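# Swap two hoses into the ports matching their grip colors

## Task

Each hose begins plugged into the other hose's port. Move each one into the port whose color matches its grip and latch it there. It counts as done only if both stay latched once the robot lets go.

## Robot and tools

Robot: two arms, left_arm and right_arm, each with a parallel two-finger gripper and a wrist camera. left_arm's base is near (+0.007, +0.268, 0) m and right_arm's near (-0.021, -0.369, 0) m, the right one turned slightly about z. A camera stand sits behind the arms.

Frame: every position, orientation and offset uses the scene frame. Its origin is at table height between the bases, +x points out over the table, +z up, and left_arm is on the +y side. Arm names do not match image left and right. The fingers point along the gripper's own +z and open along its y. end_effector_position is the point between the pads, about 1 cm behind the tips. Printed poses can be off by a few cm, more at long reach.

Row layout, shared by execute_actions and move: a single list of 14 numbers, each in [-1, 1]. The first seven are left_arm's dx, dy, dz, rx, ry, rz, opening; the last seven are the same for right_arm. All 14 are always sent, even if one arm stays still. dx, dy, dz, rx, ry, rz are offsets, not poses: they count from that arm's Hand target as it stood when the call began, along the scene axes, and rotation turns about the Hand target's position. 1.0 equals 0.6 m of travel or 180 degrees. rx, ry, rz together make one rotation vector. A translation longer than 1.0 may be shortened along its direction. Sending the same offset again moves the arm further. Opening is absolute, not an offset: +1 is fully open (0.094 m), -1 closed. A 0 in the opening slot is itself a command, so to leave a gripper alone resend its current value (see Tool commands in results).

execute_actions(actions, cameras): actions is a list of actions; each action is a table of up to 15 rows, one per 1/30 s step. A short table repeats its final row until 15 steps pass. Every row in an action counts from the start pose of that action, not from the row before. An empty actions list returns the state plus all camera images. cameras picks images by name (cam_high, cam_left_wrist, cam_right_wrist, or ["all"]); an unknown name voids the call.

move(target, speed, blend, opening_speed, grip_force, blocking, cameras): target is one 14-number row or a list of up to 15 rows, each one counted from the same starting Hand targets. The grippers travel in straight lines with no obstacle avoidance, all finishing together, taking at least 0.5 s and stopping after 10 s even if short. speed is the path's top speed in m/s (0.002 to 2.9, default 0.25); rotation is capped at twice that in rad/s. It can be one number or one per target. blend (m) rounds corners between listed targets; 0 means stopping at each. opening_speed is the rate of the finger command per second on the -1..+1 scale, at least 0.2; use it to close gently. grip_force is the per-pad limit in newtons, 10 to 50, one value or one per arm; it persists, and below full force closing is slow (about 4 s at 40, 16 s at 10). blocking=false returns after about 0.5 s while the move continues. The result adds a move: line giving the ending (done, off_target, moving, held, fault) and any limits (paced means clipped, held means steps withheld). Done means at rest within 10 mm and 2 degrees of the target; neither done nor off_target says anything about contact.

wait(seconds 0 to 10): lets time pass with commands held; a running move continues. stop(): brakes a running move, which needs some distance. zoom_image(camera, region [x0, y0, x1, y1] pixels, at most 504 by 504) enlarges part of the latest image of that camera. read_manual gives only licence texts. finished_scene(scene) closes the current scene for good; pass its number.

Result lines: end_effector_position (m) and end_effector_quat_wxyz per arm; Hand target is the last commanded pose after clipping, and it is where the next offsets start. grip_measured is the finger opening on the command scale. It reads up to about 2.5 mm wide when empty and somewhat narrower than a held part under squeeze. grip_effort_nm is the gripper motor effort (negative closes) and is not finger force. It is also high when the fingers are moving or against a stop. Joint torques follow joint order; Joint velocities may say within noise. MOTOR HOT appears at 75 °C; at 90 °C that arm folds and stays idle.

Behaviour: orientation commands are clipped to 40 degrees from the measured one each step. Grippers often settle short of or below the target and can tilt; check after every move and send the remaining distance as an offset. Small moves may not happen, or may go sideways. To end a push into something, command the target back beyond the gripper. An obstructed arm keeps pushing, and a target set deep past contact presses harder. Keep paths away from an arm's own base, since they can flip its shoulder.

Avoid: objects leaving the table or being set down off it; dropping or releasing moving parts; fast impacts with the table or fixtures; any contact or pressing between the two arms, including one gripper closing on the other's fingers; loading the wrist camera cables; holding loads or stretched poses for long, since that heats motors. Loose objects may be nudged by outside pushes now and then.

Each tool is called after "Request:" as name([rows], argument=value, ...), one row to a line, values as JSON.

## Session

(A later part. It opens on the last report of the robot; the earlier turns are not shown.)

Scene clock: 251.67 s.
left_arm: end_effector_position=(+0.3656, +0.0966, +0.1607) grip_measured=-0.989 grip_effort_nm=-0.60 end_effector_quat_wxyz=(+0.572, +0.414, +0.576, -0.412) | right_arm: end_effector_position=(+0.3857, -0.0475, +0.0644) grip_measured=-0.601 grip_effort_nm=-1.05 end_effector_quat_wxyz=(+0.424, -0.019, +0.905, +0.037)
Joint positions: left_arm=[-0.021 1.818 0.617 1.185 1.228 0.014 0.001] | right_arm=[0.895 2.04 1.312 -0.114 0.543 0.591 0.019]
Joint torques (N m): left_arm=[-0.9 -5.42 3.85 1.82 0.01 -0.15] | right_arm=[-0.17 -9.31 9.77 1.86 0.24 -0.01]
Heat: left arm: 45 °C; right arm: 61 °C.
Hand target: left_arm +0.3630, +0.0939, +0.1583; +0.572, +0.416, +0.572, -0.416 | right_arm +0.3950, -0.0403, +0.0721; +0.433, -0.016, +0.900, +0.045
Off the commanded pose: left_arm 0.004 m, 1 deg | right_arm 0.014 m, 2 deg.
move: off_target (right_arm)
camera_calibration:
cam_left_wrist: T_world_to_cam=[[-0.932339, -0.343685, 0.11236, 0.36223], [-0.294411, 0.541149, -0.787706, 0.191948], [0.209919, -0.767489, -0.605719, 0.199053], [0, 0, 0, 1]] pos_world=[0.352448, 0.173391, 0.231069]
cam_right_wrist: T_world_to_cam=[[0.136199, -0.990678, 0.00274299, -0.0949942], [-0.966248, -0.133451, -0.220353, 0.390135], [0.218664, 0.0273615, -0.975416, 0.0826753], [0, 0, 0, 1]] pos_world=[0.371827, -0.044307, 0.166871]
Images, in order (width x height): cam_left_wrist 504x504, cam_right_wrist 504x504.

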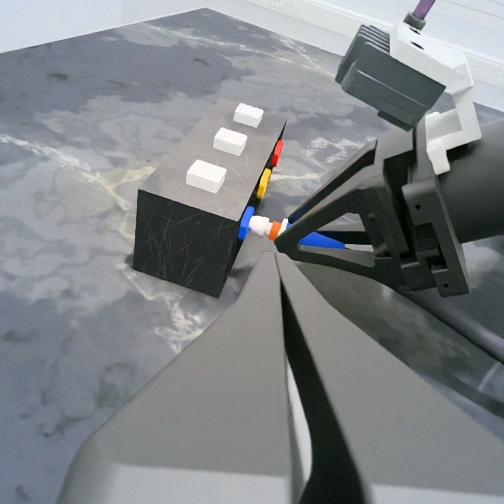

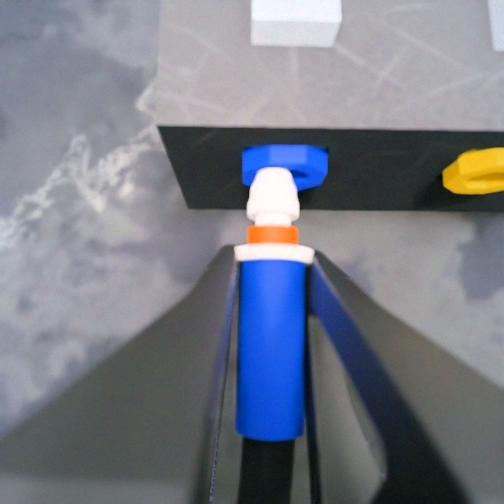

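Request:
move([
  [0,0,0,0,0,0,-1,-0.0467,-0.0195,-0.0402,0,0.014,0,-0.8],
  [0,0,0,0,0,0,-1,-0.0467,-0.0162,-0.0102,0,0.014,0,-0.8],
  [0,0,0,0,0,0,-1,0.0083,-0.003,-0.0032,0,0.014,0,-0.8],
], speed=0.08, blend=[0.004,0.004,0], cameras=["cam_left_wrist","cam_right_wrist"])

Request:
zoom_image(camera="cam_left_wrist", region=[220, 190, 320, 270])

Request:
zoom_image(camera="cam_right_wrist", region=[180, 130, 380, 290])

Scene clock: 253.83 s.
left_arm: end_effector_position=(+0.3656, +0.0966, +0.1607) grip_measured=-0.989 grip_effort_nm=-0.60 end_effector_quat_wxyz=(+0.572, +0.414, +0.576, -0.412) | right_arm: end_effector_position=(+0.3888, -0.0505, +0.0611) grip_measured=-0.601 grip_effort_nm=-1.05 end_effector_quat_wxyz=(+0.401, -0.019, +0.915, +0.034)
Joint positions: left_arm=[-0.021 1.818 0.617 1.185 1.228 0.014 0.001] | right_arm=[0.875 2.054 1.357 -0.188 0.506 0.599 0.019]
Joint torques (N m): left_arm=[-0.88 -5.41 3.86 1.82 0.01 -0.14] | right_arm=[-0.17 -9.37 10.11 1.9 0.21 0]
Heat: left arm: 45 °C; right arm: 60 °C.
Hand target: left_arm +0.3630, +0.0939, +0.1583; +0.572, +0.416, +0.572, -0.416 | right_arm +0.4000, -0.0420, +0.0704; +0.413, -0.015, +0.910, +0.045
Off the commanded pose: left_arm 0.004 m, 1 deg | right_arm 0.017 m, 2 deg.
move: off_target (right_arm)
camera_calibration:
cam_left_wrist: T_world_to_cam=[[-0.932339, -0.343685, 0.11236, 0.36223], [-0.294411, 0.541149, -0.787706, 0.191948], [0.209919, -0.767489, -0.605719, 0.199053], [0, 0, 0, 1]] pos_world=[0.352448, 0.173391, 0.231069]
cam_right_wrist: T_world_to_cam=[[0.135583, -0.990764, 0.00183271, -0.0981275], [-0.976169, -0.133902, -0.170778, 0.392866], [0.169446, 0.0213656, -0.985308, 0.0983416], [0, 0, 0, 1]] pos_world=[0.380145, -0.0467168, 0.164169]
Images, in order (width x height): cam_left_wrist 504x504, cam_right_wrist 504x504.

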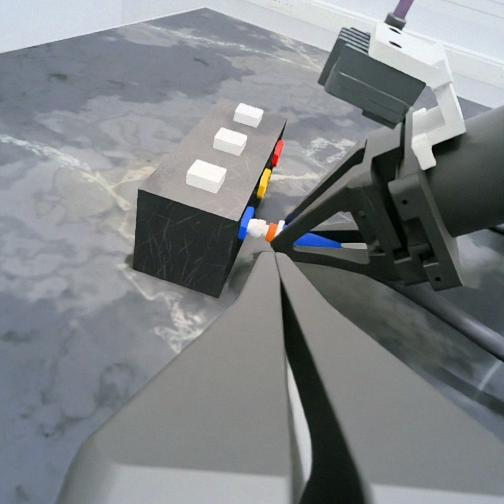

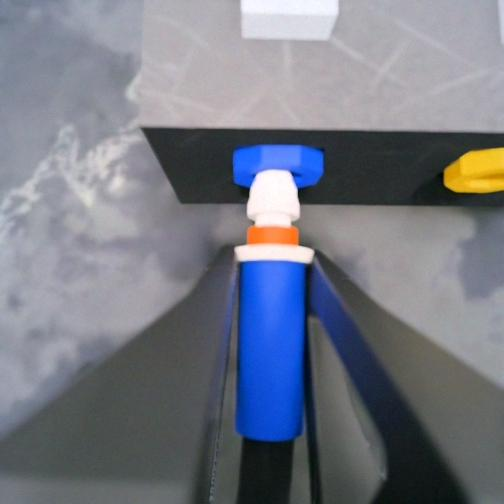

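Scaled by 5.040 from the camera's 504x504 image, which has a finer 720x720 frame.

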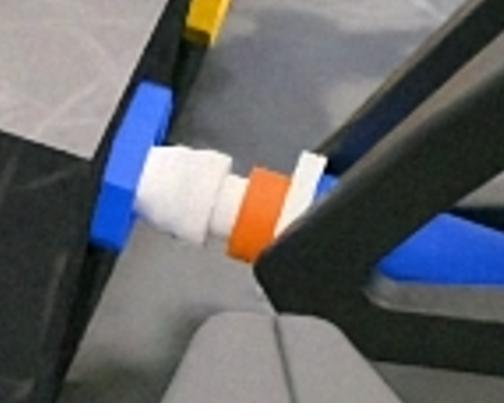

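Scaled by 2.520 from the camera's 504x504 image, which has a finer 720x720 frame.

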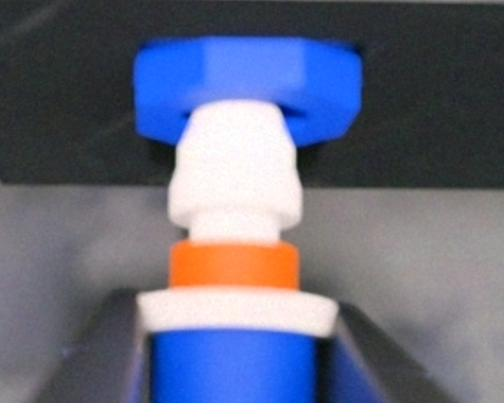

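Request:
move(target=[0,0,0,0,0,0,-1,0.035,0.004,0.018,0,0,0,-0.8], speed=0.06, cameras=["cam_left_wrist","cam_right_wrist"])

Request:
zoom_image(camera="cam_left_wrist", region=[220, 190, 320, 270])

Request:
zoom_image(camera="cam_right_wrist", region=[180, 130, 380, 290])

Scene clock: 255.00 s.
left_arm: end_effector_position=(+0.3656, +0.0966, +0.1607) grip_measured=-0.989 grip_effort_nm=-0.60 end_effector_quat_wxyz=(+0.572, +0.414, +0.576, -0.412) | right_arm: end_effector_position=(+0.3975, -0.0503, +0.0629) grip_measured=-0.601 grip_effort_nm=-1.04 end_effector_quat_wxyz=(+0.381, -0.030, +0.924, +0.024)
Joint positions: left_arm=[-0.021 1.818 0.617 1.185 1.228 0.014 0.001] | right_arm=[0.855 2.085 1.444 -0.282 0.477 0.575 0.019]
Joint torques (N m): left_arm=[-0.91 -5.41 3.84 1.82 0.02 -0.15] | right_arm=[-1.07 -9.55 11.1 2.32 0.32 -0.01]
Heat: left arm: 45 °C; right arm: 60 °C.
Hand target: left_arm +0.3630, +0.0939, +0.1583; +0.572, +0.416, +0.572, -0.416 | right_arm +0.4211, -0.0396, +0.0812; +0.413, -0.015, +0.909, +0.045
Off the commanded pose: left_arm 0.004 m, 1 deg | right_arm 0.032 m, 5 deg.
move: off_target (right_arm)
camera_calibration:
cam_left_wrist: T_world_to_cam=[[-0.932339, -0.343685, 0.11236, 0.36223], [-0.294411, 0.541149, -0.787706, 0.191948], [0.209919, -0.767489, -0.605719, 0.199053], [0, 0, 0, 1]] pos_world=[0.352448, 0.173391, 0.231069]
cam_right_wrist: T_world_to_cam=[[0.1503, -0.988323, 0.02506, -0.106268], [-0.980182, -0.152275, -0.126714, 0.399511], [0.129051, -0.00551824, -0.991623, 0.113751], [0, 0, 0, 1]] pos_world=[0.392886, -0.0435642, 0.166085]
Images, in order (width x height): cam_left_wrist 504x504, cam_right_wrist 504x504.

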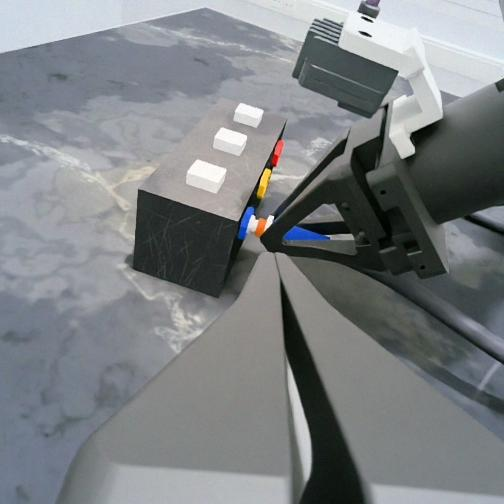

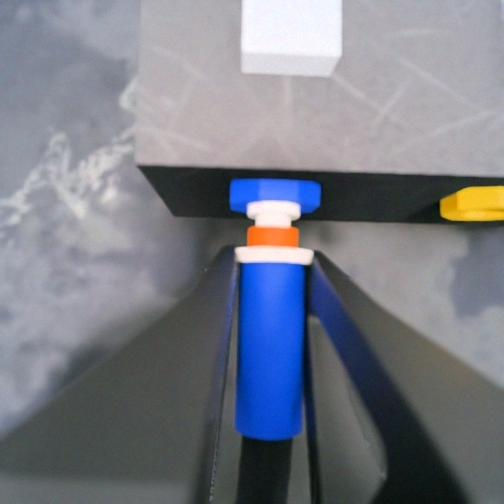

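Scaled by 5.040 from the camera's 504x504 image, which has a finer 720x720 frame.

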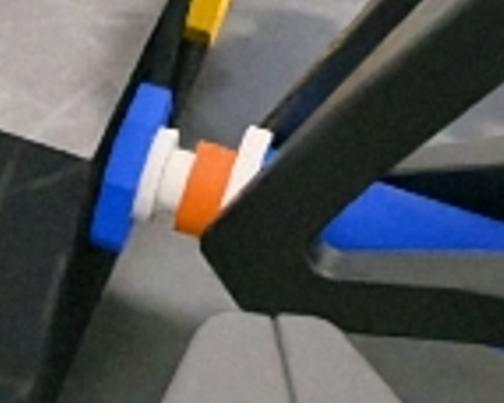

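Scaled by 2.520 from the camera's 504x504 image, which has a finer 720x720 frame.

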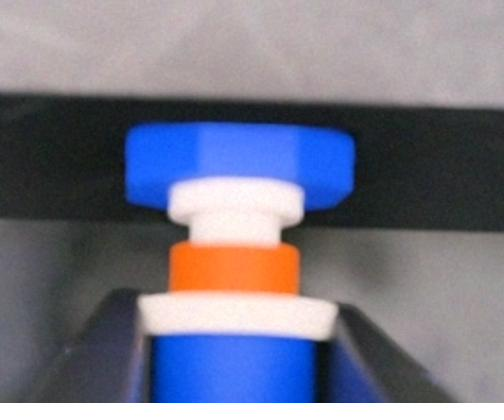

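Request:
move([
  [0,0,0,0,0,0,-1,0.05,0.003,0.03,0,-0.04,0,-0.8],
  [0,0,0,0,0,0,-1,0.1,0.007,0.066,0,-0.07,0,-0.8],
], speed=0.08, blend=[0.004,0], cameras=["cam_left_wrist","cam_right_wrist"])

Request:
zoom_image(camera="cam_left_wrist", region=[220, 190, 320, 270])

Request:
zoom_image(camera="cam_right_wrist", region=[180, 130, 380, 290])

Scene clock: 257.20 s.
left_arm: end_effector_position=(+0.3656, +0.0966, +0.1607) grip_measured=-0.989 grip_effort_nm=-0.60 end_effector_quat_wxyz=(+0.572, +0.414, +0.576, -0.412) | right_arm: end_effector_position=(+0.4014, -0.0522, +0.0633) grip_measured=-0.601 grip_effort_nm=-1.05 end_effector_quat_wxyz=(+0.387, -0.093, +0.917, -0.005)
Joint positions: left_arm=[-0.021 1.818 0.617 1.185 1.228 0.014 0.001] | right_arm=[0.849 2.088 1.444 -0.268 0.484 0.429 0.019]
Joint torques (N m): left_arm=[-0.88 -5.41 3.86 1.82 0.01 -0.15] | right_arm=[-4.62 -10.15 13.45 4.36 1.02 -0.05]
Heat: left arm: 45 °C; right arm: 60 °C.
Hand target: left_arm +0.3630, +0.0939, +0.1583; +0.572, +0.416, +0.572, -0.416 | right_arm +0.4811, -0.0354, +0.1207; +0.510, -0.020, +0.859, +0.043
Off the commanded pose: left_arm 0.004 m, 1 deg | right_arm 0.100 m, 19 deg.
move: off_target (right_arm)
camera_calibration:
cam_left_wrist: T_world_to_cam=[[-0.932339, -0.343685, 0.11236, 0.36223], [-0.294411, 0.541149, -0.787706, 0.191948], [0.209919, -0.767489, -0.605719, 0.199053], [0, 0, 0, 1]] pos_world=[0.352448, 0.173391, 0.231069]
cam_right_wrist: T_world_to_cam=[[0.239346, -0.962572, 0.127157, -0.149512], [-0.958699, -0.25502, -0.125942, 0.389134], [0.153655, -0.0917615, -0.983855, 0.0987241], [0, 0, 0, 1]] pos_world=[0.393678, -0.0356204, 0.16515]
Images, in order (width x height): cam_left_wrist 504x504, cam_right_wrist 504x504.

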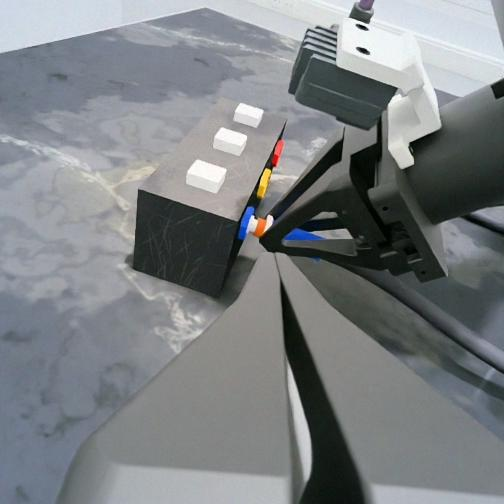

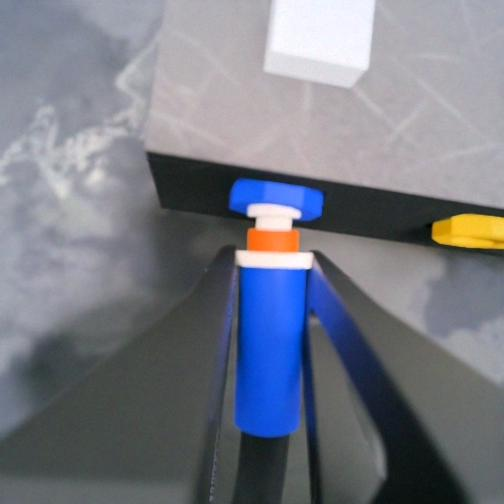

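Scaled by 5.040 from the camera's 504x504 image, which has a finer 720x720 frame.

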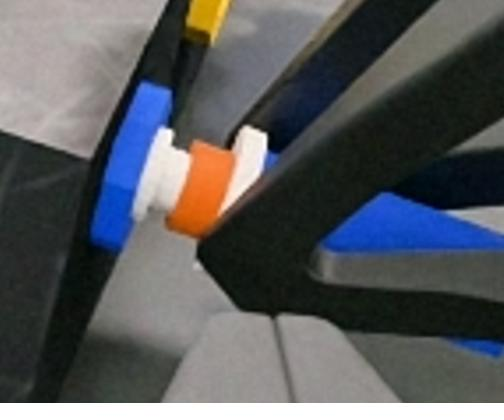

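Scaled by 2.520 from the camera's 504x504 image, which has a finer 720x720 frame.

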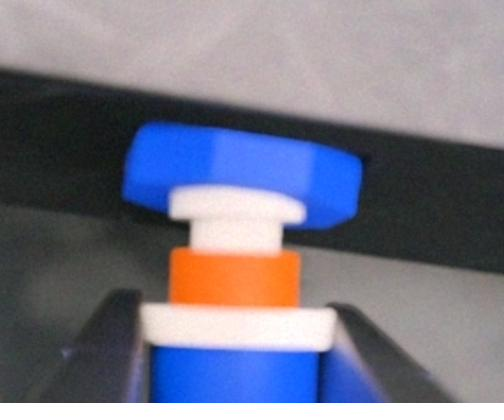

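Request:
move([
  [0,0,0,0,0,0,-1,-0.06,-0.006,-0.04,0.03,0,-0.02,-0.8],
  [0,0,0,0,0,0,-1,0.02,0.006,0.01,0.04,0,-0.03,-0.8],
], speed=0.1, blend=[0.004,0], cameras=["cam_left_wrist","cam_right_wrist"])

Request:
zoom_image(camera="cam_left_wrist", region=[220, 190, 320, 270])

Request:
zoom_image(camera="cam_right_wrist", region=[180, 130, 380, 290])

Scene clock: 261.30 s.
left_arm: end_effector_position=(+0.3656, +0.0966, +0.1607) grip_measured=-0.989 grip_effort_nm=-0.60 end_effector_quat_wxyz=(+0.572, +0.414, +0.576, -0.412) | right_arm: end_effector_position=(+0.4034, -0.0503, +0.0631) grip_measured=-0.601 grip_effort_nm=-1.05 end_effector_quat_wxyz=(+0.383, -0.036, +0.923, +0.011)
Joint positions: left_arm=[-0.021 1.818 0.617 1.185 1.228 0.014 0.001] | right_arm=[0.851 2.108 1.483 -0.306 0.493 0.556 0.019]
Joint torques (N m): left_arm=[-0.88 -5.44 3.86 1.82 0.02 -0.15] | right_arm=[-5.2 -10.19 14.8 4.44 1.16 0.21]
Heat: left arm: 45 °C; right arm: 61 °C.
Hand target: left_arm +0.3630, +0.0939, +0.1583; +0.572, +0.416, +0.572, -0.416 | right_arm +0.4931, -0.0318, +0.1267; +0.512, +0.053, +0.854, +0.073
Off the commanded pose: left_arm 0.004 m, 1 deg | right_arm 0.111 m, 21 deg.
move: off_target (right_arm)
camera_calibration:
cam_left_wrist: T_world_to_cam=[[-0.932339, -0.343685, 0.11236, 0.36223], [-0.294411, 0.541149, -0.787706, 0.191948], [0.209919, -0.767489, -0.605719, 0.199053], [0, 0, 0, 1]] pos_world=[0.352448, 0.173391, 0.231069]
cam_right_wrist: T_world_to_cam=[[0.150602, -0.987107, 0.0542074, -0.109084], [-0.979602, -0.156387, -0.126188, 0.404863], [0.133039, -0.0340975, -0.990524, 0.110042], [0, 0, 0, 1]] pos_world=[0.398393, -0.0406106, 0.166002]
Images, in order (width x height): cam_left_wrist 504x504, cam_right_wrist 504x504.

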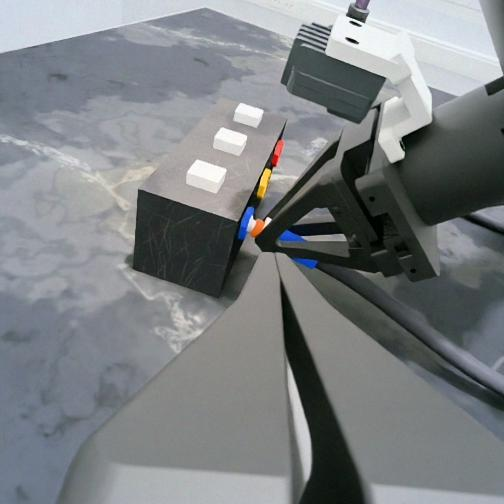

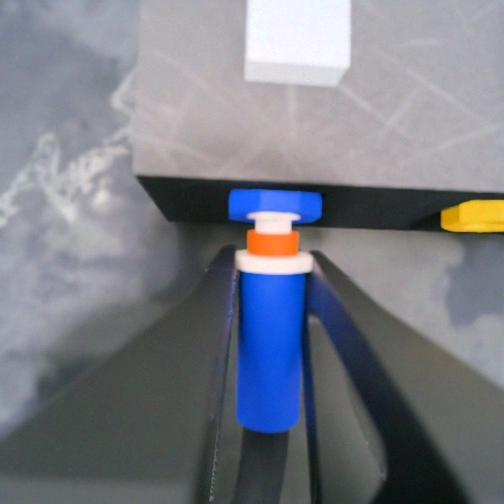

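Scaled by 5.040 from the camera's 504x504 image, which has a finer 720x720 frame.

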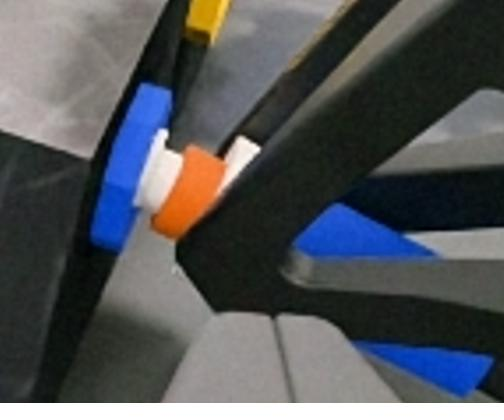

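Scaled by 2.520 from the camera's 504x504 image, which has a finer 720x720 frame.

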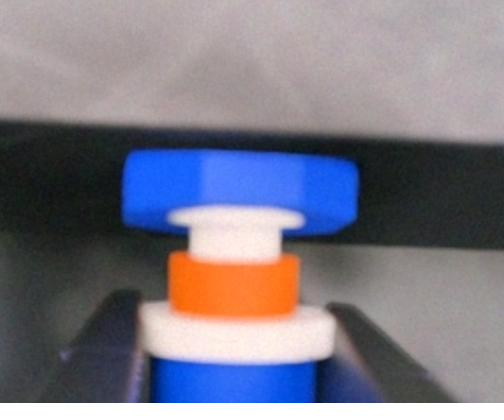

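Request:
move([
  [0,0,0,0,0,0,-1,0.02,0.006,0.04,0.004,-0.01,-0.003,-0.8],
  [0,0,0,0,0,0,-1,0.04,0.022,0.06,0.005,-0.02,-0.005,-0.8],
  [0,0,0,0,0,0,-1,0.05,0.008,0.08,0.005,-0.02,-0.005,-0.8],
  [0,0,0,0,0,0,-1,0.05,-0.006,0.06,0.005,-0.02,-0.005,-0.8],
  [0,0,0,0,0,0,-1,0.05,0.008,0.05,0.005,-0.02,-0.005,-0.8],
], speed=0.06, blend=0.003, cameras=["cam_left_wrist","cam_right_wrist"])

Request:
zoom_image(camera="cam_left_wrist", region=[220, 190, 320, 270])

Request:
zoom_image(camera="cam_right_wrist", region=[180, 130, 380, 290])

Scene clock: 263.47 s.
left_arm: end_effector_position=(+0.3656, +0.0966, +0.1607) grip_measured=-0.989 grip_effort_nm=-0.60 end_effector_quat_wxyz=(+0.572, +0.414, +0.576, -0.412) | right_arm: end_effector_position=(+0.4048, -0.0507, +0.0659) grip_measured=-0.601 grip_effort_nm=-1.05 end_effector_quat_wxyz=(+0.348, -0.040, +0.937, +0.010)
Joint positions: left_arm=[-0.021 1.818 0.617 1.185 1.228 0.014 0.001] | right_arm=[0.833 2.13 1.577 -0.439 0.44 0.565 0.019]
Joint torques (N m): left_arm=[-0.9 -5.42 3.84 1.81 0.02 -0.15] | right_arm=[-5.3 -12.68 16.36 4.95 1.87 0.11]
Heat: left arm: 45 °C; right arm: 63 °C.
Hand target: left_arm +0.3630, +0.0939, +0.1583; +0.572, +0.416, +0.572, -0.416 | right_arm +0.5230, -0.0269, +0.1567; +0.539, +0.061, +0.837, +0.078
Off the commanded pose: left_arm 0.004 m, 1 deg | right_arm 0.151 m, 28 deg.
move: off_target (right_arm)
camera_calibration:
cam_left_wrist: T_world_to_cam=[[-0.932339, -0.343685, 0.11236, 0.36223], [-0.294411, 0.541149, -0.787706, 0.191948], [0.209919, -0.767489, -0.605719, 0.199053], [0, 0, 0, 1]] pos_world=[0.352448, 0.173391, 0.231069]
cam_right_wrist: T_world_to_cam=[[0.159789, -0.985925, 0.0491864, -0.113136], [-0.985338, -0.162316, -0.0525638, 0.403635], [0.0598077, -0.0400661, -0.997406, 0.142398], [0, 0, 0, 1]] pos_world=[0.407279, -0.0403214, 0.16881]
Images, in order (width x height): cam_left_wrist 504x504, cam_right_wrist 504x504.

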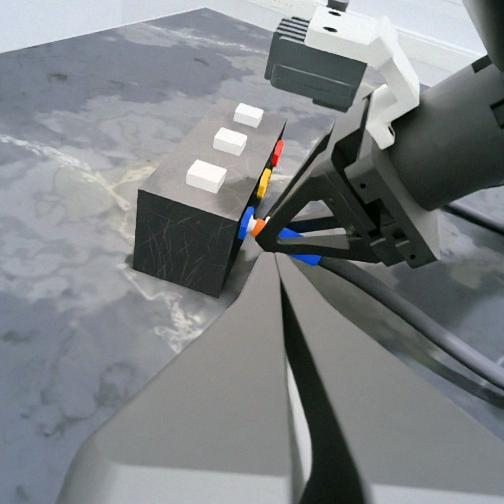

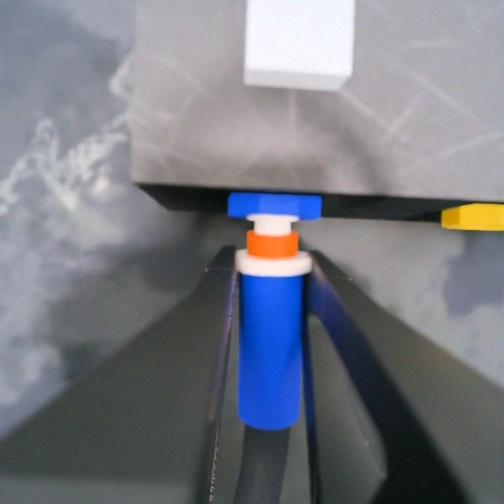

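Scaled by 5.040 from the camera's 504x504 image, which has a finer 720x720 frame.

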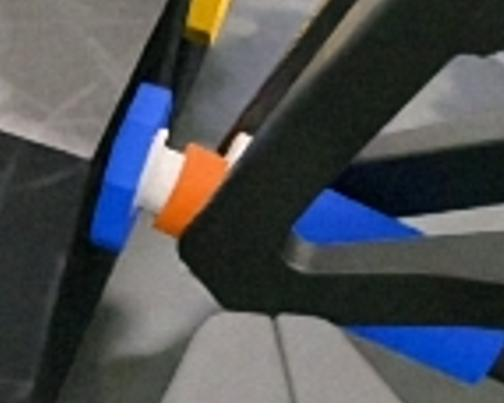

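Scaled by 2.520 from the camera's 504x504 image, which has a finer 720x720 frame.

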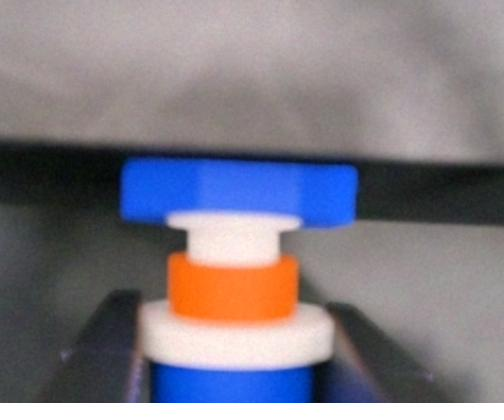

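Request:
move([
  [0,0,0,0,0,0,-1,-0.1133,-0.01,-0.1,-0.015,-0.02,0.01,-0.8],
  [0,0,0,0,0,0,-1,-0.1133,-0.01,-0.1,-0.015,-0.07,0.01,-0.8],
], speed=0.1, blend=0.003, cameras=["cam_left_wrist","cam_right_wrist"])

Request:
zoom_image(camera="cam_left_wrist", region=[220, 190, 320, 270])

Request:
zoom_image(camera="cam_right_wrist", region=[180, 130, 380, 290])

Scene clock: 266.70 s.
left_arm: end_effector_position=(+0.3656, +0.0966, +0.1607) grip_measured=-0.989 grip_effort_nm=-0.60 end_effector_quat_wxyz=(+0.572, +0.414, +0.576, -0.412) | right_arm: end_effector_position=(+0.4056, -0.0487, +0.0595) grip_measured=-0.601 grip_effort_nm=-1.05 end_effector_quat_wxyz=(+0.557, -0.027, +0.830, -0.023)
Joint positions: left_arm=[-0.021 1.818 0.617 1.185 1.228 0.014 0.001] | right_arm=[0.932 2.16 1.194 0.39 0.803 0.362 0.019]
Joint torques (N m): left_arm=[-0.9 -5.42 3.85 1.82 0.01 -0.14] | right_arm=[-5.3 -8.92 9.83 4.86 -0.46 -0.07]
Heat: left arm: 45 °C; right arm: 66 °C.
Hand target: left_arm +0.3630, +0.0939, +0.1583; +0.572, +0.416, +0.572, -0.416 | right_arm +0.4551, -0.0329, +0.0967; +0.627, +0.027, +0.775, +0.072
Off the commanded pose: left_arm 0.004 m, 1 deg | right_arm 0.064 m, 16 deg.
move: off_target (right_arm)
camera_calibration:
cam_left_wrist: T_world_to_cam=[[-0.932339, -0.343685, 0.11236, 0.36223], [-0.294411, 0.541149, -0.787706, 0.191948], [0.209919, -0.767489, -0.605719, 0.199053], [0, 0, 0, 1]] pos_world=[0.352448, 0.173391, 0.231069]
cam_right_wrist: T_world_to_cam=[[0.0715002, -0.987504, 0.140443, -0.0806768], [-0.860539, -0.132267, -0.491913, 0.381554], [0.504342, -0.0856844, -0.859243, -0.054672], [0, 0, 0, 1]] pos_world=[0.361684, -0.0338862, 0.152045]
Images, in order (width x height): cam_left_wrist 504x504, cam_right_wrist 504x504.

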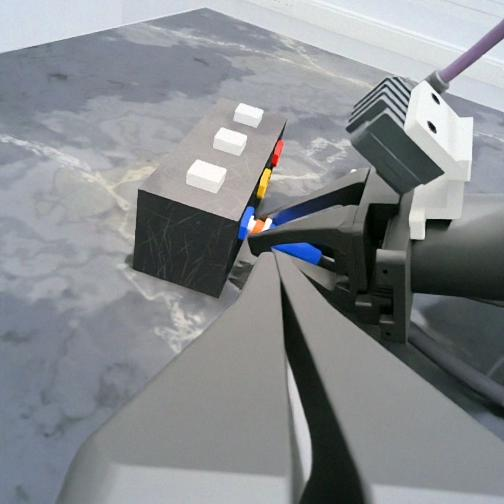

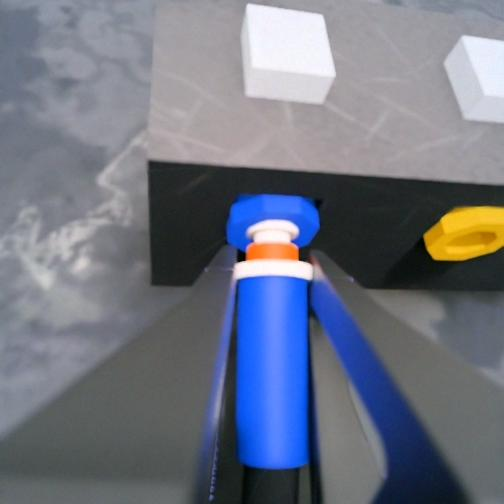

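Scaled by 5.040 from the camera's 504x504 image, which has a finer 720x720 frame.

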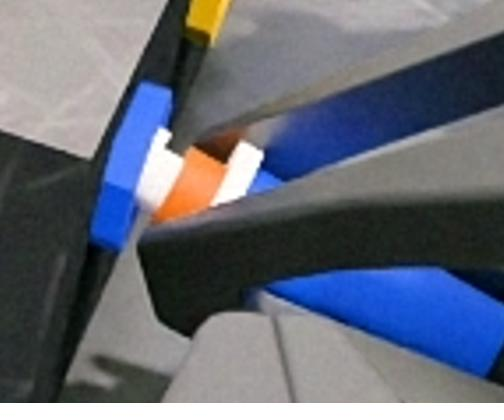

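Scaled by 2.520 from the camera's 504x504 image, which has a finer 720x720 frame.

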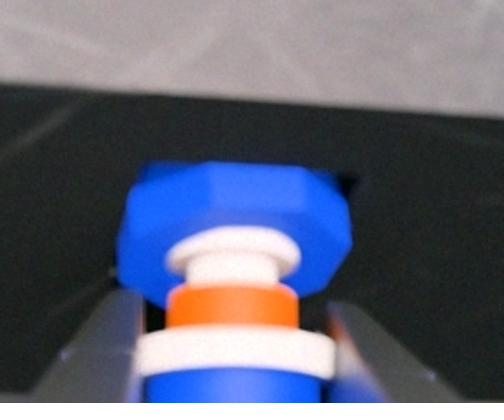

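Request:
move([
  [0,0,0,0,0,0,-1,0,0.0,0.03,0.01,-0.02,-0.006,-0.8],
  [0,0,0,0,0,0,-1,0.07,0.006,0.075,0.02,-0.04,-0.012,-0.8],
], speed=0.1, blend=[0.003,0], cameras=["cam_left_wrist","cam_right_wrist"])

Request:
zoom_image(camera="cam_left_wrist", region=[220, 190, 320, 270])

Request:
zoom_image(camera="cam_right_wrist", region=[180, 130, 380, 290])

Scene clock: 269.43 s.
left_arm: end_effector_position=(+0.3656, +0.0966, +0.1607) grip_measured=-0.989 grip_effort_nm=-0.60 end_effector_quat_wxyz=(+0.572, +0.414, +0.576, -0.412) | right_arm: end_effector_position=(+0.4087, -0.0491, +0.0612) grip_measured=-0.601 grip_effort_nm=-1.05 end_effector_quat_wxyz=(+0.568, -0.046, +0.821, -0.029)
Joint positions: left_arm=[-0.021 1.818 0.617 1.185 1.228 0.014 0.001] | right_arm=[0.926 2.166 1.174 0.464 0.797 0.289 0.019]
Joint torques (N m): left_arm=[-0.91 -5.44 3.85 1.82 0.02 -0.15] | right_arm=[-8.49 -10.36 15.95 5.38 -0.33 -0.05]
Heat: left arm: 45 °C; right arm: 69 °C.
Hand target: left_arm +0.3630, +0.0939, +0.1583; +0.572, +0.416, +0.572, -0.416 | right_arm +0.4970, -0.0293, +0.1417; +0.675, +0.056, +0.731, +0.086
Off the commanded pose: left_arm 0.004 m, 1 deg | right_arm 0.121 m, 24 deg.
move: off_target (right_arm)
camera_calibration:
cam_left_wrist: T_world_to_cam=[[-0.932339, -0.343685, 0.11236, 0.36223], [-0.294411, 0.541149, -0.787706, 0.191948], [0.209919, -0.767489, -0.605719, 0.199053], [0, 0, 0, 1]] pos_world=[0.352448, 0.173391, 0.231069]
cam_right_wrist: T_world_to_cam=[[0.0920534, -0.980899, 0.171359, -0.0915381], [-0.842793, -0.1684, -0.511216, 0.377128], [0.530308, -0.0973612, -0.842196, -0.0670829], [0, 0, 0, 1]] pos_world=[0.361841, -0.0328125, 0.151983]
Images, in order (width x height): cam_left_wrist 504x504, cam_right_wrist 504x504.

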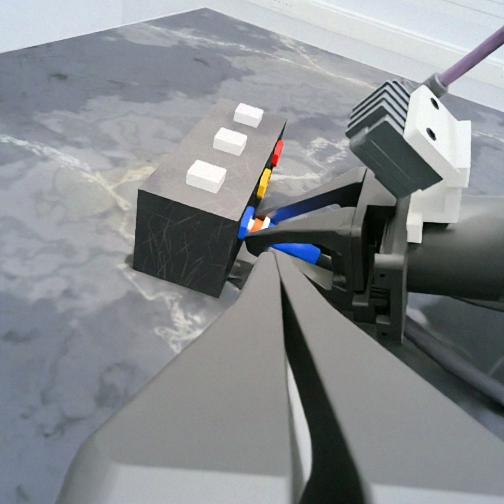

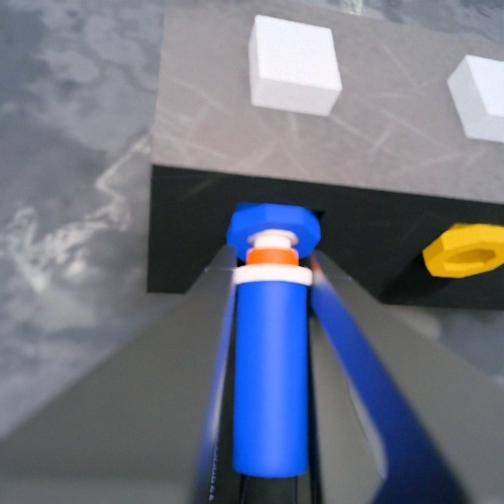

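Scaled by 5.040 from the camera's 504x504 image, which has a finer 720x720 frame.

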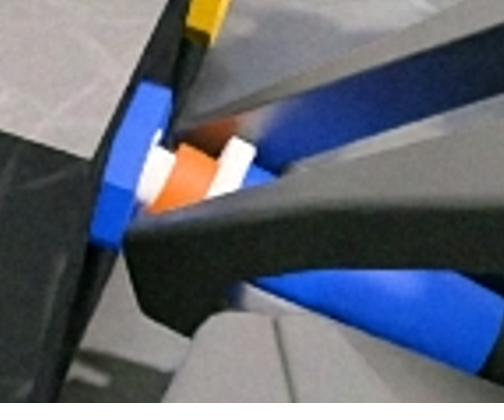

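Scaled by 2.520 from the camera's 504x504 image, which has a finer 720x720 frame.

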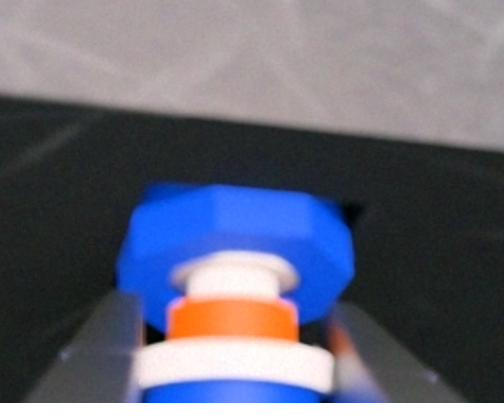

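Request:
move([
  [0,0,0,0,0,0,-1,0.05,0.004,0.05,0.008,-0.015,-0.005,-0.8],
], speed=0.1, cameras=["cam_left_wrist","cam_right_wrist"])

Request:
zoom_image(camera="cam_left_wrist", region=[220, 190, 320, 270])

Request:
zoom_image(camera="cam_right_wrist", region=[180, 130, 380, 290])

Scene clock: 270.63 s.
left_arm: end_effector_position=(+0.3656, +0.0966, +0.1607) grip_measured=-0.989 grip_effort_nm=-0.60 end_effector_quat_wxyz=(+0.572, +0.414, +0.576, -0.412) | right_arm: end_effector_position=(+0.4097, -0.0499, +0.0612) grip_measured=-0.601 grip_effort_nm=-1.05 end_effector_quat_wxyz=(+0.569, -0.062, +0.819, -0.038)
Joint positions: left_arm=[-0.021 1.818 0.617 1.185 1.228 0.014 0.001] | right_arm=[0.922 2.166 1.17 0.473 0.792 0.246 0.019]
Joint torques (N m): left_arm=[-0.9 -5.41 3.84 1.81 0.01 -0.15] | right_arm=[-11.1 -12.6 19.6 5.47 -0.45 -0.05]
Heat: left arm: 44 °C; right arm: 71 °C.
Hand target: left_arm +0.3630, +0.0939, +0.1583; +0.572, +0.416, +0.572, -0.416 | right_arm +0.5270, -0.0269, +0.1718; +0.692, +0.068, +0.713, +0.092
Off the commanded pose: left_arm 0.004 m, 1 deg | right_arm 0.163 m, 28 deg.
move: off_target (right_arm)
camera_calibration:
cam_left_wrist: T_world_to_cam=[[-0.932339, -0.343685, 0.11236, 0.36223], [-0.294411, 0.541149, -0.787706, 0.191948], [0.209919, -0.767489, -0.605719, 0.199053], [0, 0, 0, 1]] pos_world=[0.352448, 0.173391, 0.231069]
cam_right_wrist: T_world_to_cam=[[0.106982, -0.972772, 0.205594, -0.100146], [-0.838915, -0.1993, -0.506459, 0.374275], [0.533644, -0.118293, -0.837395, -0.0703787], [0, 0, 0, 1]] pos_world=[0.362256, -0.0311513, 0.151209]
Images, in order (width x height): cam_left_wrist 504x504, cam_right_wrist 504x504.

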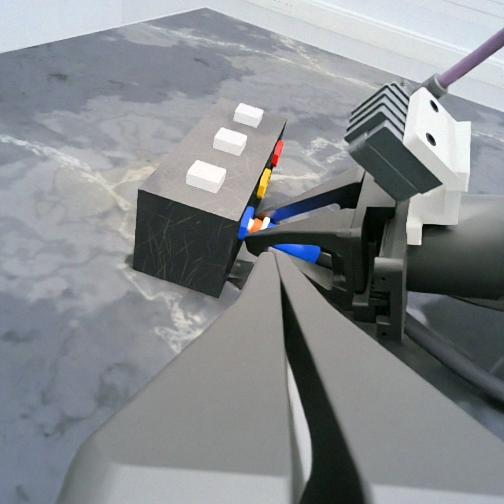

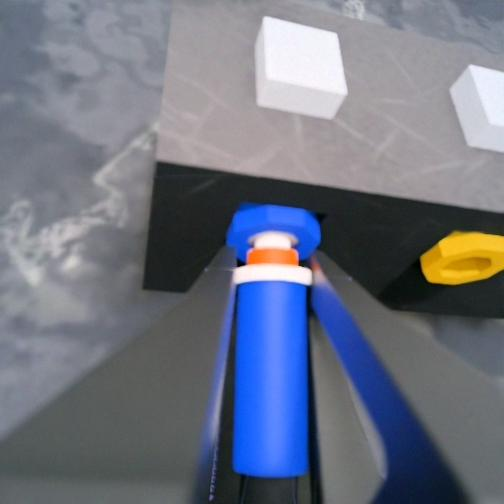

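Scaled by 5.040 from the camera's 504x504 image, which has a finer 720x720 frame.

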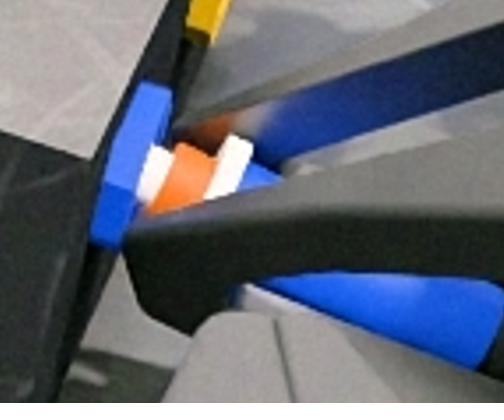

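Scaled by 2.520 from the camera's 504x504 image, which has a finer 720x720 frame.

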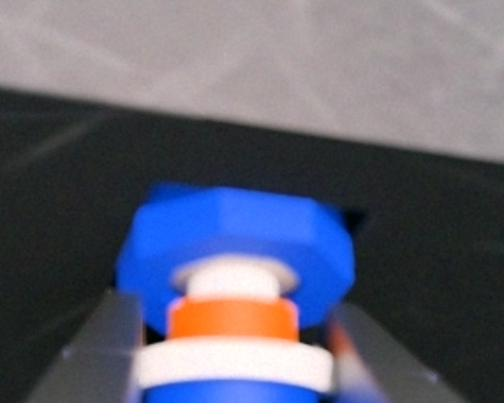

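Request:
move([
  [0,0,0,0,0,0,-1,-0.19,-0.025,-0.165,-0.02,0.05,0.012,-0.8],
  [0,0,0,0,0,0,-1,-0.195,-0.026,-0.167,-0.02,0.05,0.012,-0.8],
], speed=0.15, blend=[0.003,0], cameras=["cam_left_wrist","cam_right_wrist"])

Request:
zoom_image(camera="cam_left_wrist", region=[220, 190, 320, 270])

Request:
zoom_image(camera="cam_right_wrist", region=[180, 130, 380, 290])

Scene clock: 272.77 s.
left_arm: end_effector_position=(+0.3656, +0.0966, +0.1607) grip_measured=-0.989 grip_effort_nm=-0.60 end_effector_quat_wxyz=(+0.572, +0.414, +0.576, -0.412) | right_arm: end_effector_position=(+0.4054, -0.0493, +0.0579) grip_measured=-0.601 grip_effort_nm=-1.05 end_effector_quat_wxyz=(+0.608, +0.008, +0.793, +0.037)
Joint positions: left_arm=[-0.021 1.818 0.617 1.185 1.228 0.014 0.001] | right_arm=[0.929 2.207 1.078 0.752 0.791 0.344 0.019]
Joint torques (N m): left_arm=[-0.91 -5.41 3.84 1.82 0.02 -0.15] | right_arm=[0.4 -9.52 5.65 3.41 0.18 0.39]
Heat: left arm: 44 °C; right arm: 72 °C.
Hand target: left_arm +0.3630, +0.0939, +0.1583; +0.572, +0.416, +0.572, -0.416 | right_arm +0.4101, -0.0426, +0.0716; +0.634, +0.040, +0.769, +0.077
Off the commanded pose: left_arm 0.004 m, 1 deg | right_arm 0.016 m, 7 deg.
move: off_target (right_arm); blend cut to 0.0016 m at target 1
camera_calibration:
cam_left_wrist: T_world_to_cam=[[-0.932339, -0.343685, 0.11236, 0.36223], [-0.294411, 0.541149, -0.787706, 0.191948], [0.209919, -0.767489, -0.605719, 0.199053], [0, 0, 0, 1]] pos_world=[0.352448, 0.173391, 0.231069]
cam_right_wrist: T_world_to_cam=[[0.0751378, -0.997114, 0.010828, -0.0755223], [-0.791249, -0.0662261, -0.607897, 0.362326], [0.60686, 0.0371084, -0.793942, -0.0952549], [0, 0, 0, 1]] pos_world=[0.350171, -0.0477742, 0.145448]
Images, in order (width x height): cam_left_wrist 504x504, cam_right_wrist 504x504.

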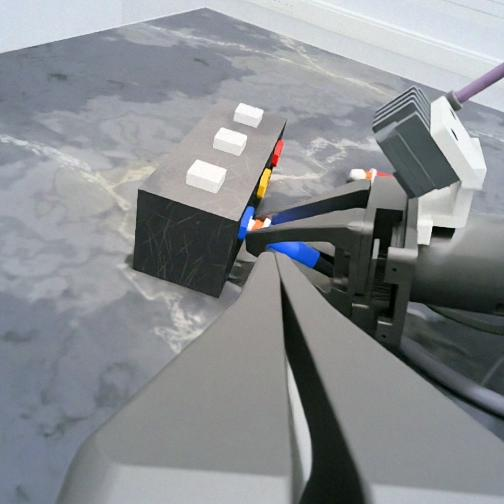

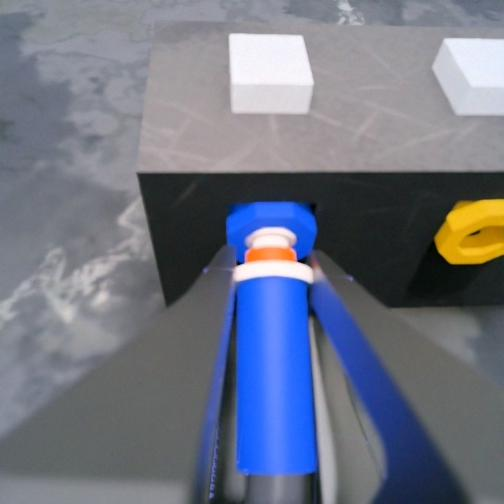

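Scaled by 5.040 from the camera's 504x504 image, which has a finer 720x720 frame.

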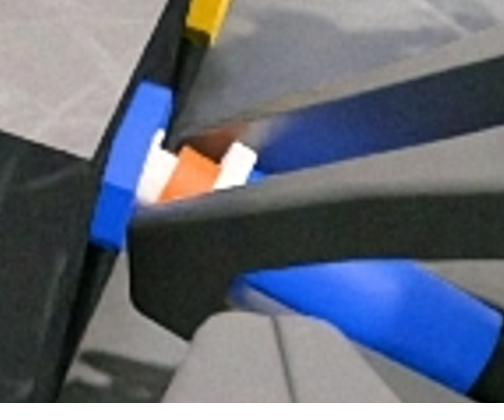

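Scaled by 2.520 from the camera's 504x504 image, which has a finer 720x720 frame.

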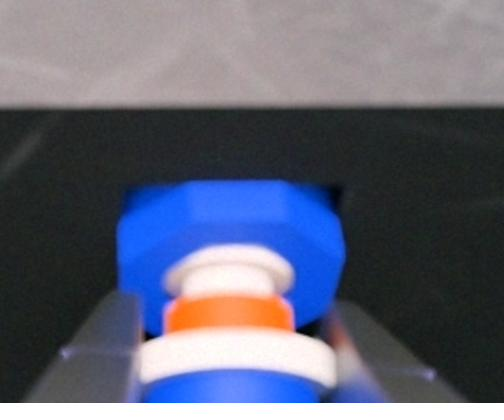

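Request:
move([
  [0,0,0,0,0,0,-1,0.003,0.0,0.027,0,0.05,0,-0.8],
], speed=0.1, cameras=["cam_left_wrist"])

Request:
zoom_image(camera="cam_left_wrist", region=[220, 190, 320, 270])

Scene clock: 274.50 s.
left_arm: end_effector_position=(+0.3656, +0.0966, +0.1607) grip_measured=-0.989 grip_effort_nm=-0.60 end_effector_quat_wxyz=(+0.572, +0.414, +0.576, -0.412) | right_arm: end_effector_position=(+0.4024, -0.0495, +0.0566) grip_measured=-0.600 grip_effort_nm=-1.04 end_effector_quat_wxyz=(+0.558, +0.027, +0.828, +0.044)
Joint positions: left_arm=[-0.021 1.818 0.617 1.185 1.228 0.014 0.001] | right_arm=[0.923 2.144 1.134 0.474 0.751 0.497 0.019]
Joint torques (N m): left_arm=[-0.9 -5.41 3.85 1.81 0.02 -0.15] | right_arm=[-0.55 -14.27 8.46 1.98 0.03 0.21]
Heat: left arm: 44 °C; right arm: 71 °C.
Hand target: left_arm +0.3630, +0.0939, +0.1583; +0.572, +0.416, +0.572, -0.416 | right_arm +0.4118, -0.0427, +0.0876; +0.571, +0.046, +0.816, +0.073
Off the commanded pose: left_arm 0.004 m, 1 deg | right_arm 0.033 m, 5 deg.
move: off_target (right_arm)
camera_calibration:
cam_left_wrist: T_world_to_cam=[[-0.932339, -0.343685, 0.11236, 0.36223], [-0.294411, 0.541149, -0.787706, 0.191948], [0.209919, -0.767489, -0.605719, 0.199053], [0, 0, 0, 1]] pos_world=[0.352448, 0.173391, 0.231069]
Images, in order (width x height): cam_left_wrist 504x504.

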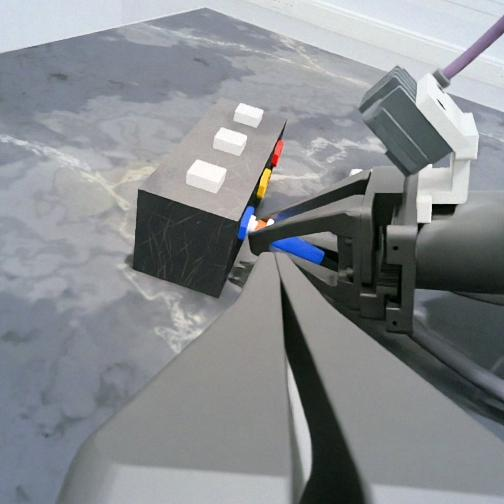

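Scaled by 5.040 from the camera's 504x504 image, which has a finer 720x720 frame.

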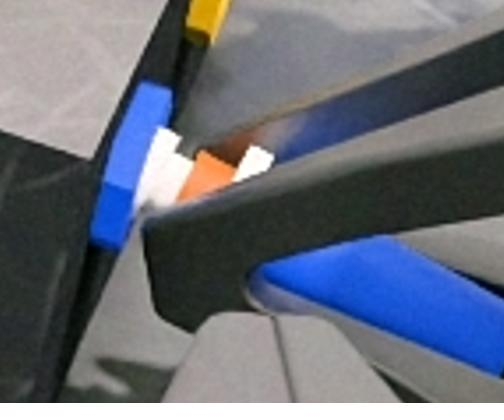

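Request:
move([
  [0,0,0,0,0,0,-1,-0.075,-0.01,-0.02,0,0,0,-0.8],
  [0,0,0,0,0,0,-1,-0.09,-0.012,-0.04,-0.0376,0.1021,0.0315,-0.8],
  [0,0,0,0,0,0,-1,-0.09,-0.012,-0.085,-0.0376,0.1021,0.0315,-0.8],
], speed=0.1, blend=[0.005,0.005,0], cameras=["cam_left_wrist","cam_right_wrist"])

Scene clock: 278.67 s.
left_arm: end_effector_position=(+0.3656, +0.0966, +0.1607) grip_measured=-0.989 grip_effort_nm=-0.60 end_effector_quat_wxyz=(+0.572, +0.414, +0.576, -0.412) | right_arm: end_effector_position=(+0.3528, -0.0531, +0.0348) grip_measured=-0.600 grip_effort_nm=-1.05 end_effector_quat_wxyz=(+0.425, -0.027, +0.904, +0.034)
Joint positions: left_arm=[-0.021 1.818 0.617 1.185 1.228 0.014 0.001] | right_arm=[0.949 2.019 1.143 0.013 0.578 0.618 0.019]
Joint torques (N m): left_arm=[-0.91 -5.41 3.85 1.81 0.02 -0.14] | right_arm=[-0.16 -9.21 6.6 2.02 0.24 0.19]
Heat: left arm: 44 °C; right arm: 68 °C.
Hand target: left_arm +0.3630, +0.0939, +0.1583; +0.572, +0.416, +0.572, -0.416 | right_arm +0.3578, -0.0498, +0.0366; +0.431, -0.017, +0.901, +0.045
Off the commanded pose: left_arm 0.004 m, 1 deg | right_arm 0.006 m, 2 deg.
move: done
camera_calibration:
cam_left_wrist: T_world_to_cam=[[-0.932339, -0.343685, 0.11236, 0.36223], [-0.294411, 0.541149, -0.787706, 0.191948], [0.209919, -0.767489, -0.605719, 0.199053], [0, 0, 0, 1]] pos_world=[0.352448, 0.173391, 0.231069]
cam_right_wrist: T_world_to_cam=[[0.149636, -0.988627, 0.0150464, -0.100976], [-0.963349, -0.149203, -0.222927, 0.349333], [0.222637, 0.0188629, -0.974719, 0.0592808], [0, 0, 0, 1]] pos_world=[0.338441, -0.0488243, 0.137177]
Images, in order (width x height): cam_left_wrist 504x504, cam_right_wrist 504x504.

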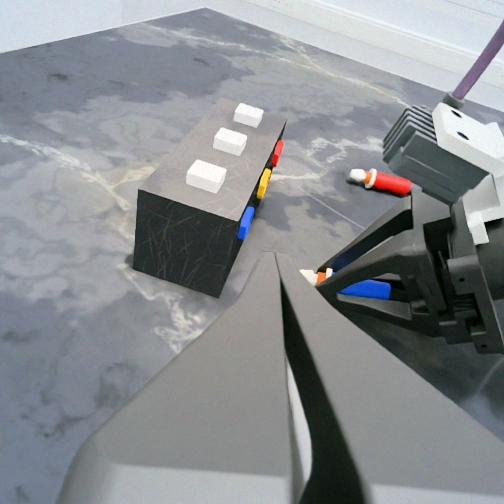

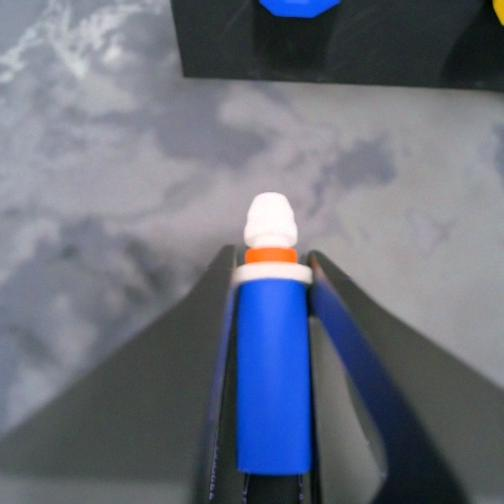

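Request:
move([
  [0,0,0,0,0,0,-1,0,0,-0.015,0,0,0,-0.8],
  [0,0,0,0,0,0,-1,0,0,-0.015,0,0,0,-0.4],
  [0,0,0,0,0,0,-1,-0.03,-0.003,-0.012,0,0,0,-0.3],
], speed=0.06, cameras=["cam_right_wrist"])

Scene clock: 281.60 s.
left_arm: end_effector_position=(+0.3656, +0.0966, +0.1607) grip_measured=-0.989 grip_effort_nm=-0.60 end_effector_quat_wxyz=(+0.572, +0.414, +0.576, -0.412) | right_arm: end_effector_position=(+0.3437, -0.0508, +0.0237) grip_measured=-0.302 grip_effort_nm=0.11 end_effector_quat_wxyz=(+0.428, -0.022, +0.903, +0.038)
Joint positions: left_arm=[-0.021 1.818 0.617 1.185 1.228 0.014 0.001] | right_arm=[0.972 2.034 1.106 0.062 0.596 0.648 0.033]
Joint torques (N m): left_arm=[-0.91 -5.42 3.85 1.81 0.01 -0.14] | right_arm=[0.85 -11.96 4.34 1.75 0.3 0.2]
Heat: left arm: 44 °C; right arm: 66 °C.
Hand target: left_arm +0.3630, +0.0939, +0.1583; +0.572, +0.416, +0.572, -0.416 | right_arm +0.3398, -0.0515, +0.0294; +0.431, -0.017, +0.901, +0.045
Off the commanded pose: left_arm 0.004 m, 1 deg | right_arm 0.007 m, 1 deg.
move: done
camera_calibration:
cam_right_wrist: T_world_to_cam=[[0.142761, -0.989751, 0.00358873, -0.0946993], [-0.962902, -0.139725, -0.230859, 0.338954], [0.228994, 0.0295019, -0.972981, 0.0486971], [0, 0, 0, 1]] pos_world=[0.328748, -0.047805, 0.125972]
Images, in order (width x height): cam_right_wrist 504x504.

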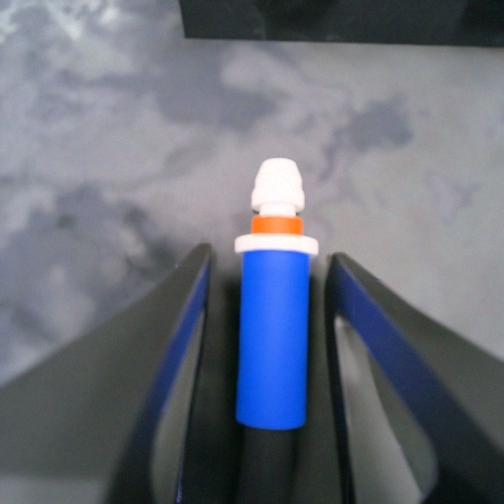

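Request:
move([
  [0,0,0,0,0,0,-1,-0.022,0,0.005,0,0,0,-0.3],
], speed=0.06, cameras=["cam_right_wrist"])

Scene clock: 282.67 s.
left_arm: end_effector_position=(+0.3656, +0.0966, +0.1607) grip_measured=-0.989 grip_effort_nm=-0.60 end_effector_quat_wxyz=(+0.572, +0.414, +0.576, -0.412) | right_arm: end_effector_position=(+0.3320, -0.0494, +0.0232) grip_measured=-0.302 grip_effort_nm=0.11 end_effector_quat_wxyz=(+0.431, -0.021, +0.901, +0.038)
Joint positions: left_arm=[-0.021 1.818 0.617 1.185 1.228 0.014 0.001] | right_arm=[1.001 2.019 1.078 0.065 0.618 0.672 0.033]
Joint torques (N m): left_arm=[-0.9 -5.41 3.84 1.82 0.02 -0.15] | right_arm=[0.81 -12.94 4.25 1.48 0.28 0.2]
Heat: left arm: 44 °C; right arm: 65 °C.
Hand target: left_arm +0.3630, +0.0939, +0.1583; +0.572, +0.416, +0.572, -0.416 | right_arm +0.3266, -0.0516, +0.0324; +0.431, -0.017, +0.901, +0.045
Off the commanded pose: left_arm 0.004 m, 1 deg | right_arm 0.011 m, 1 deg.
move: off_target (right_arm)
camera_calibration:
cam_right_wrist: T_world_to_cam=[[0.141923, -0.989871, 0.00351821, -0.0912877], [-0.961655, -0.138719, -0.236592, 0.327571], [0.234684, 0.0301947, -0.971603, 0.0490428], [0, 0, 0, 1]] pos_world=[0.316457, -0.0464036, 0.125472]
Images, in order (width x height): cam_right_wrist 504x504.

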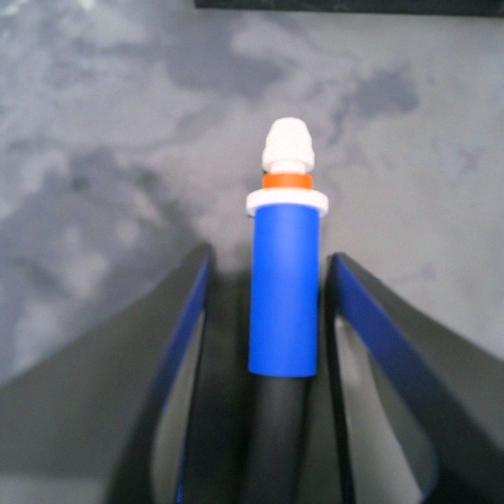

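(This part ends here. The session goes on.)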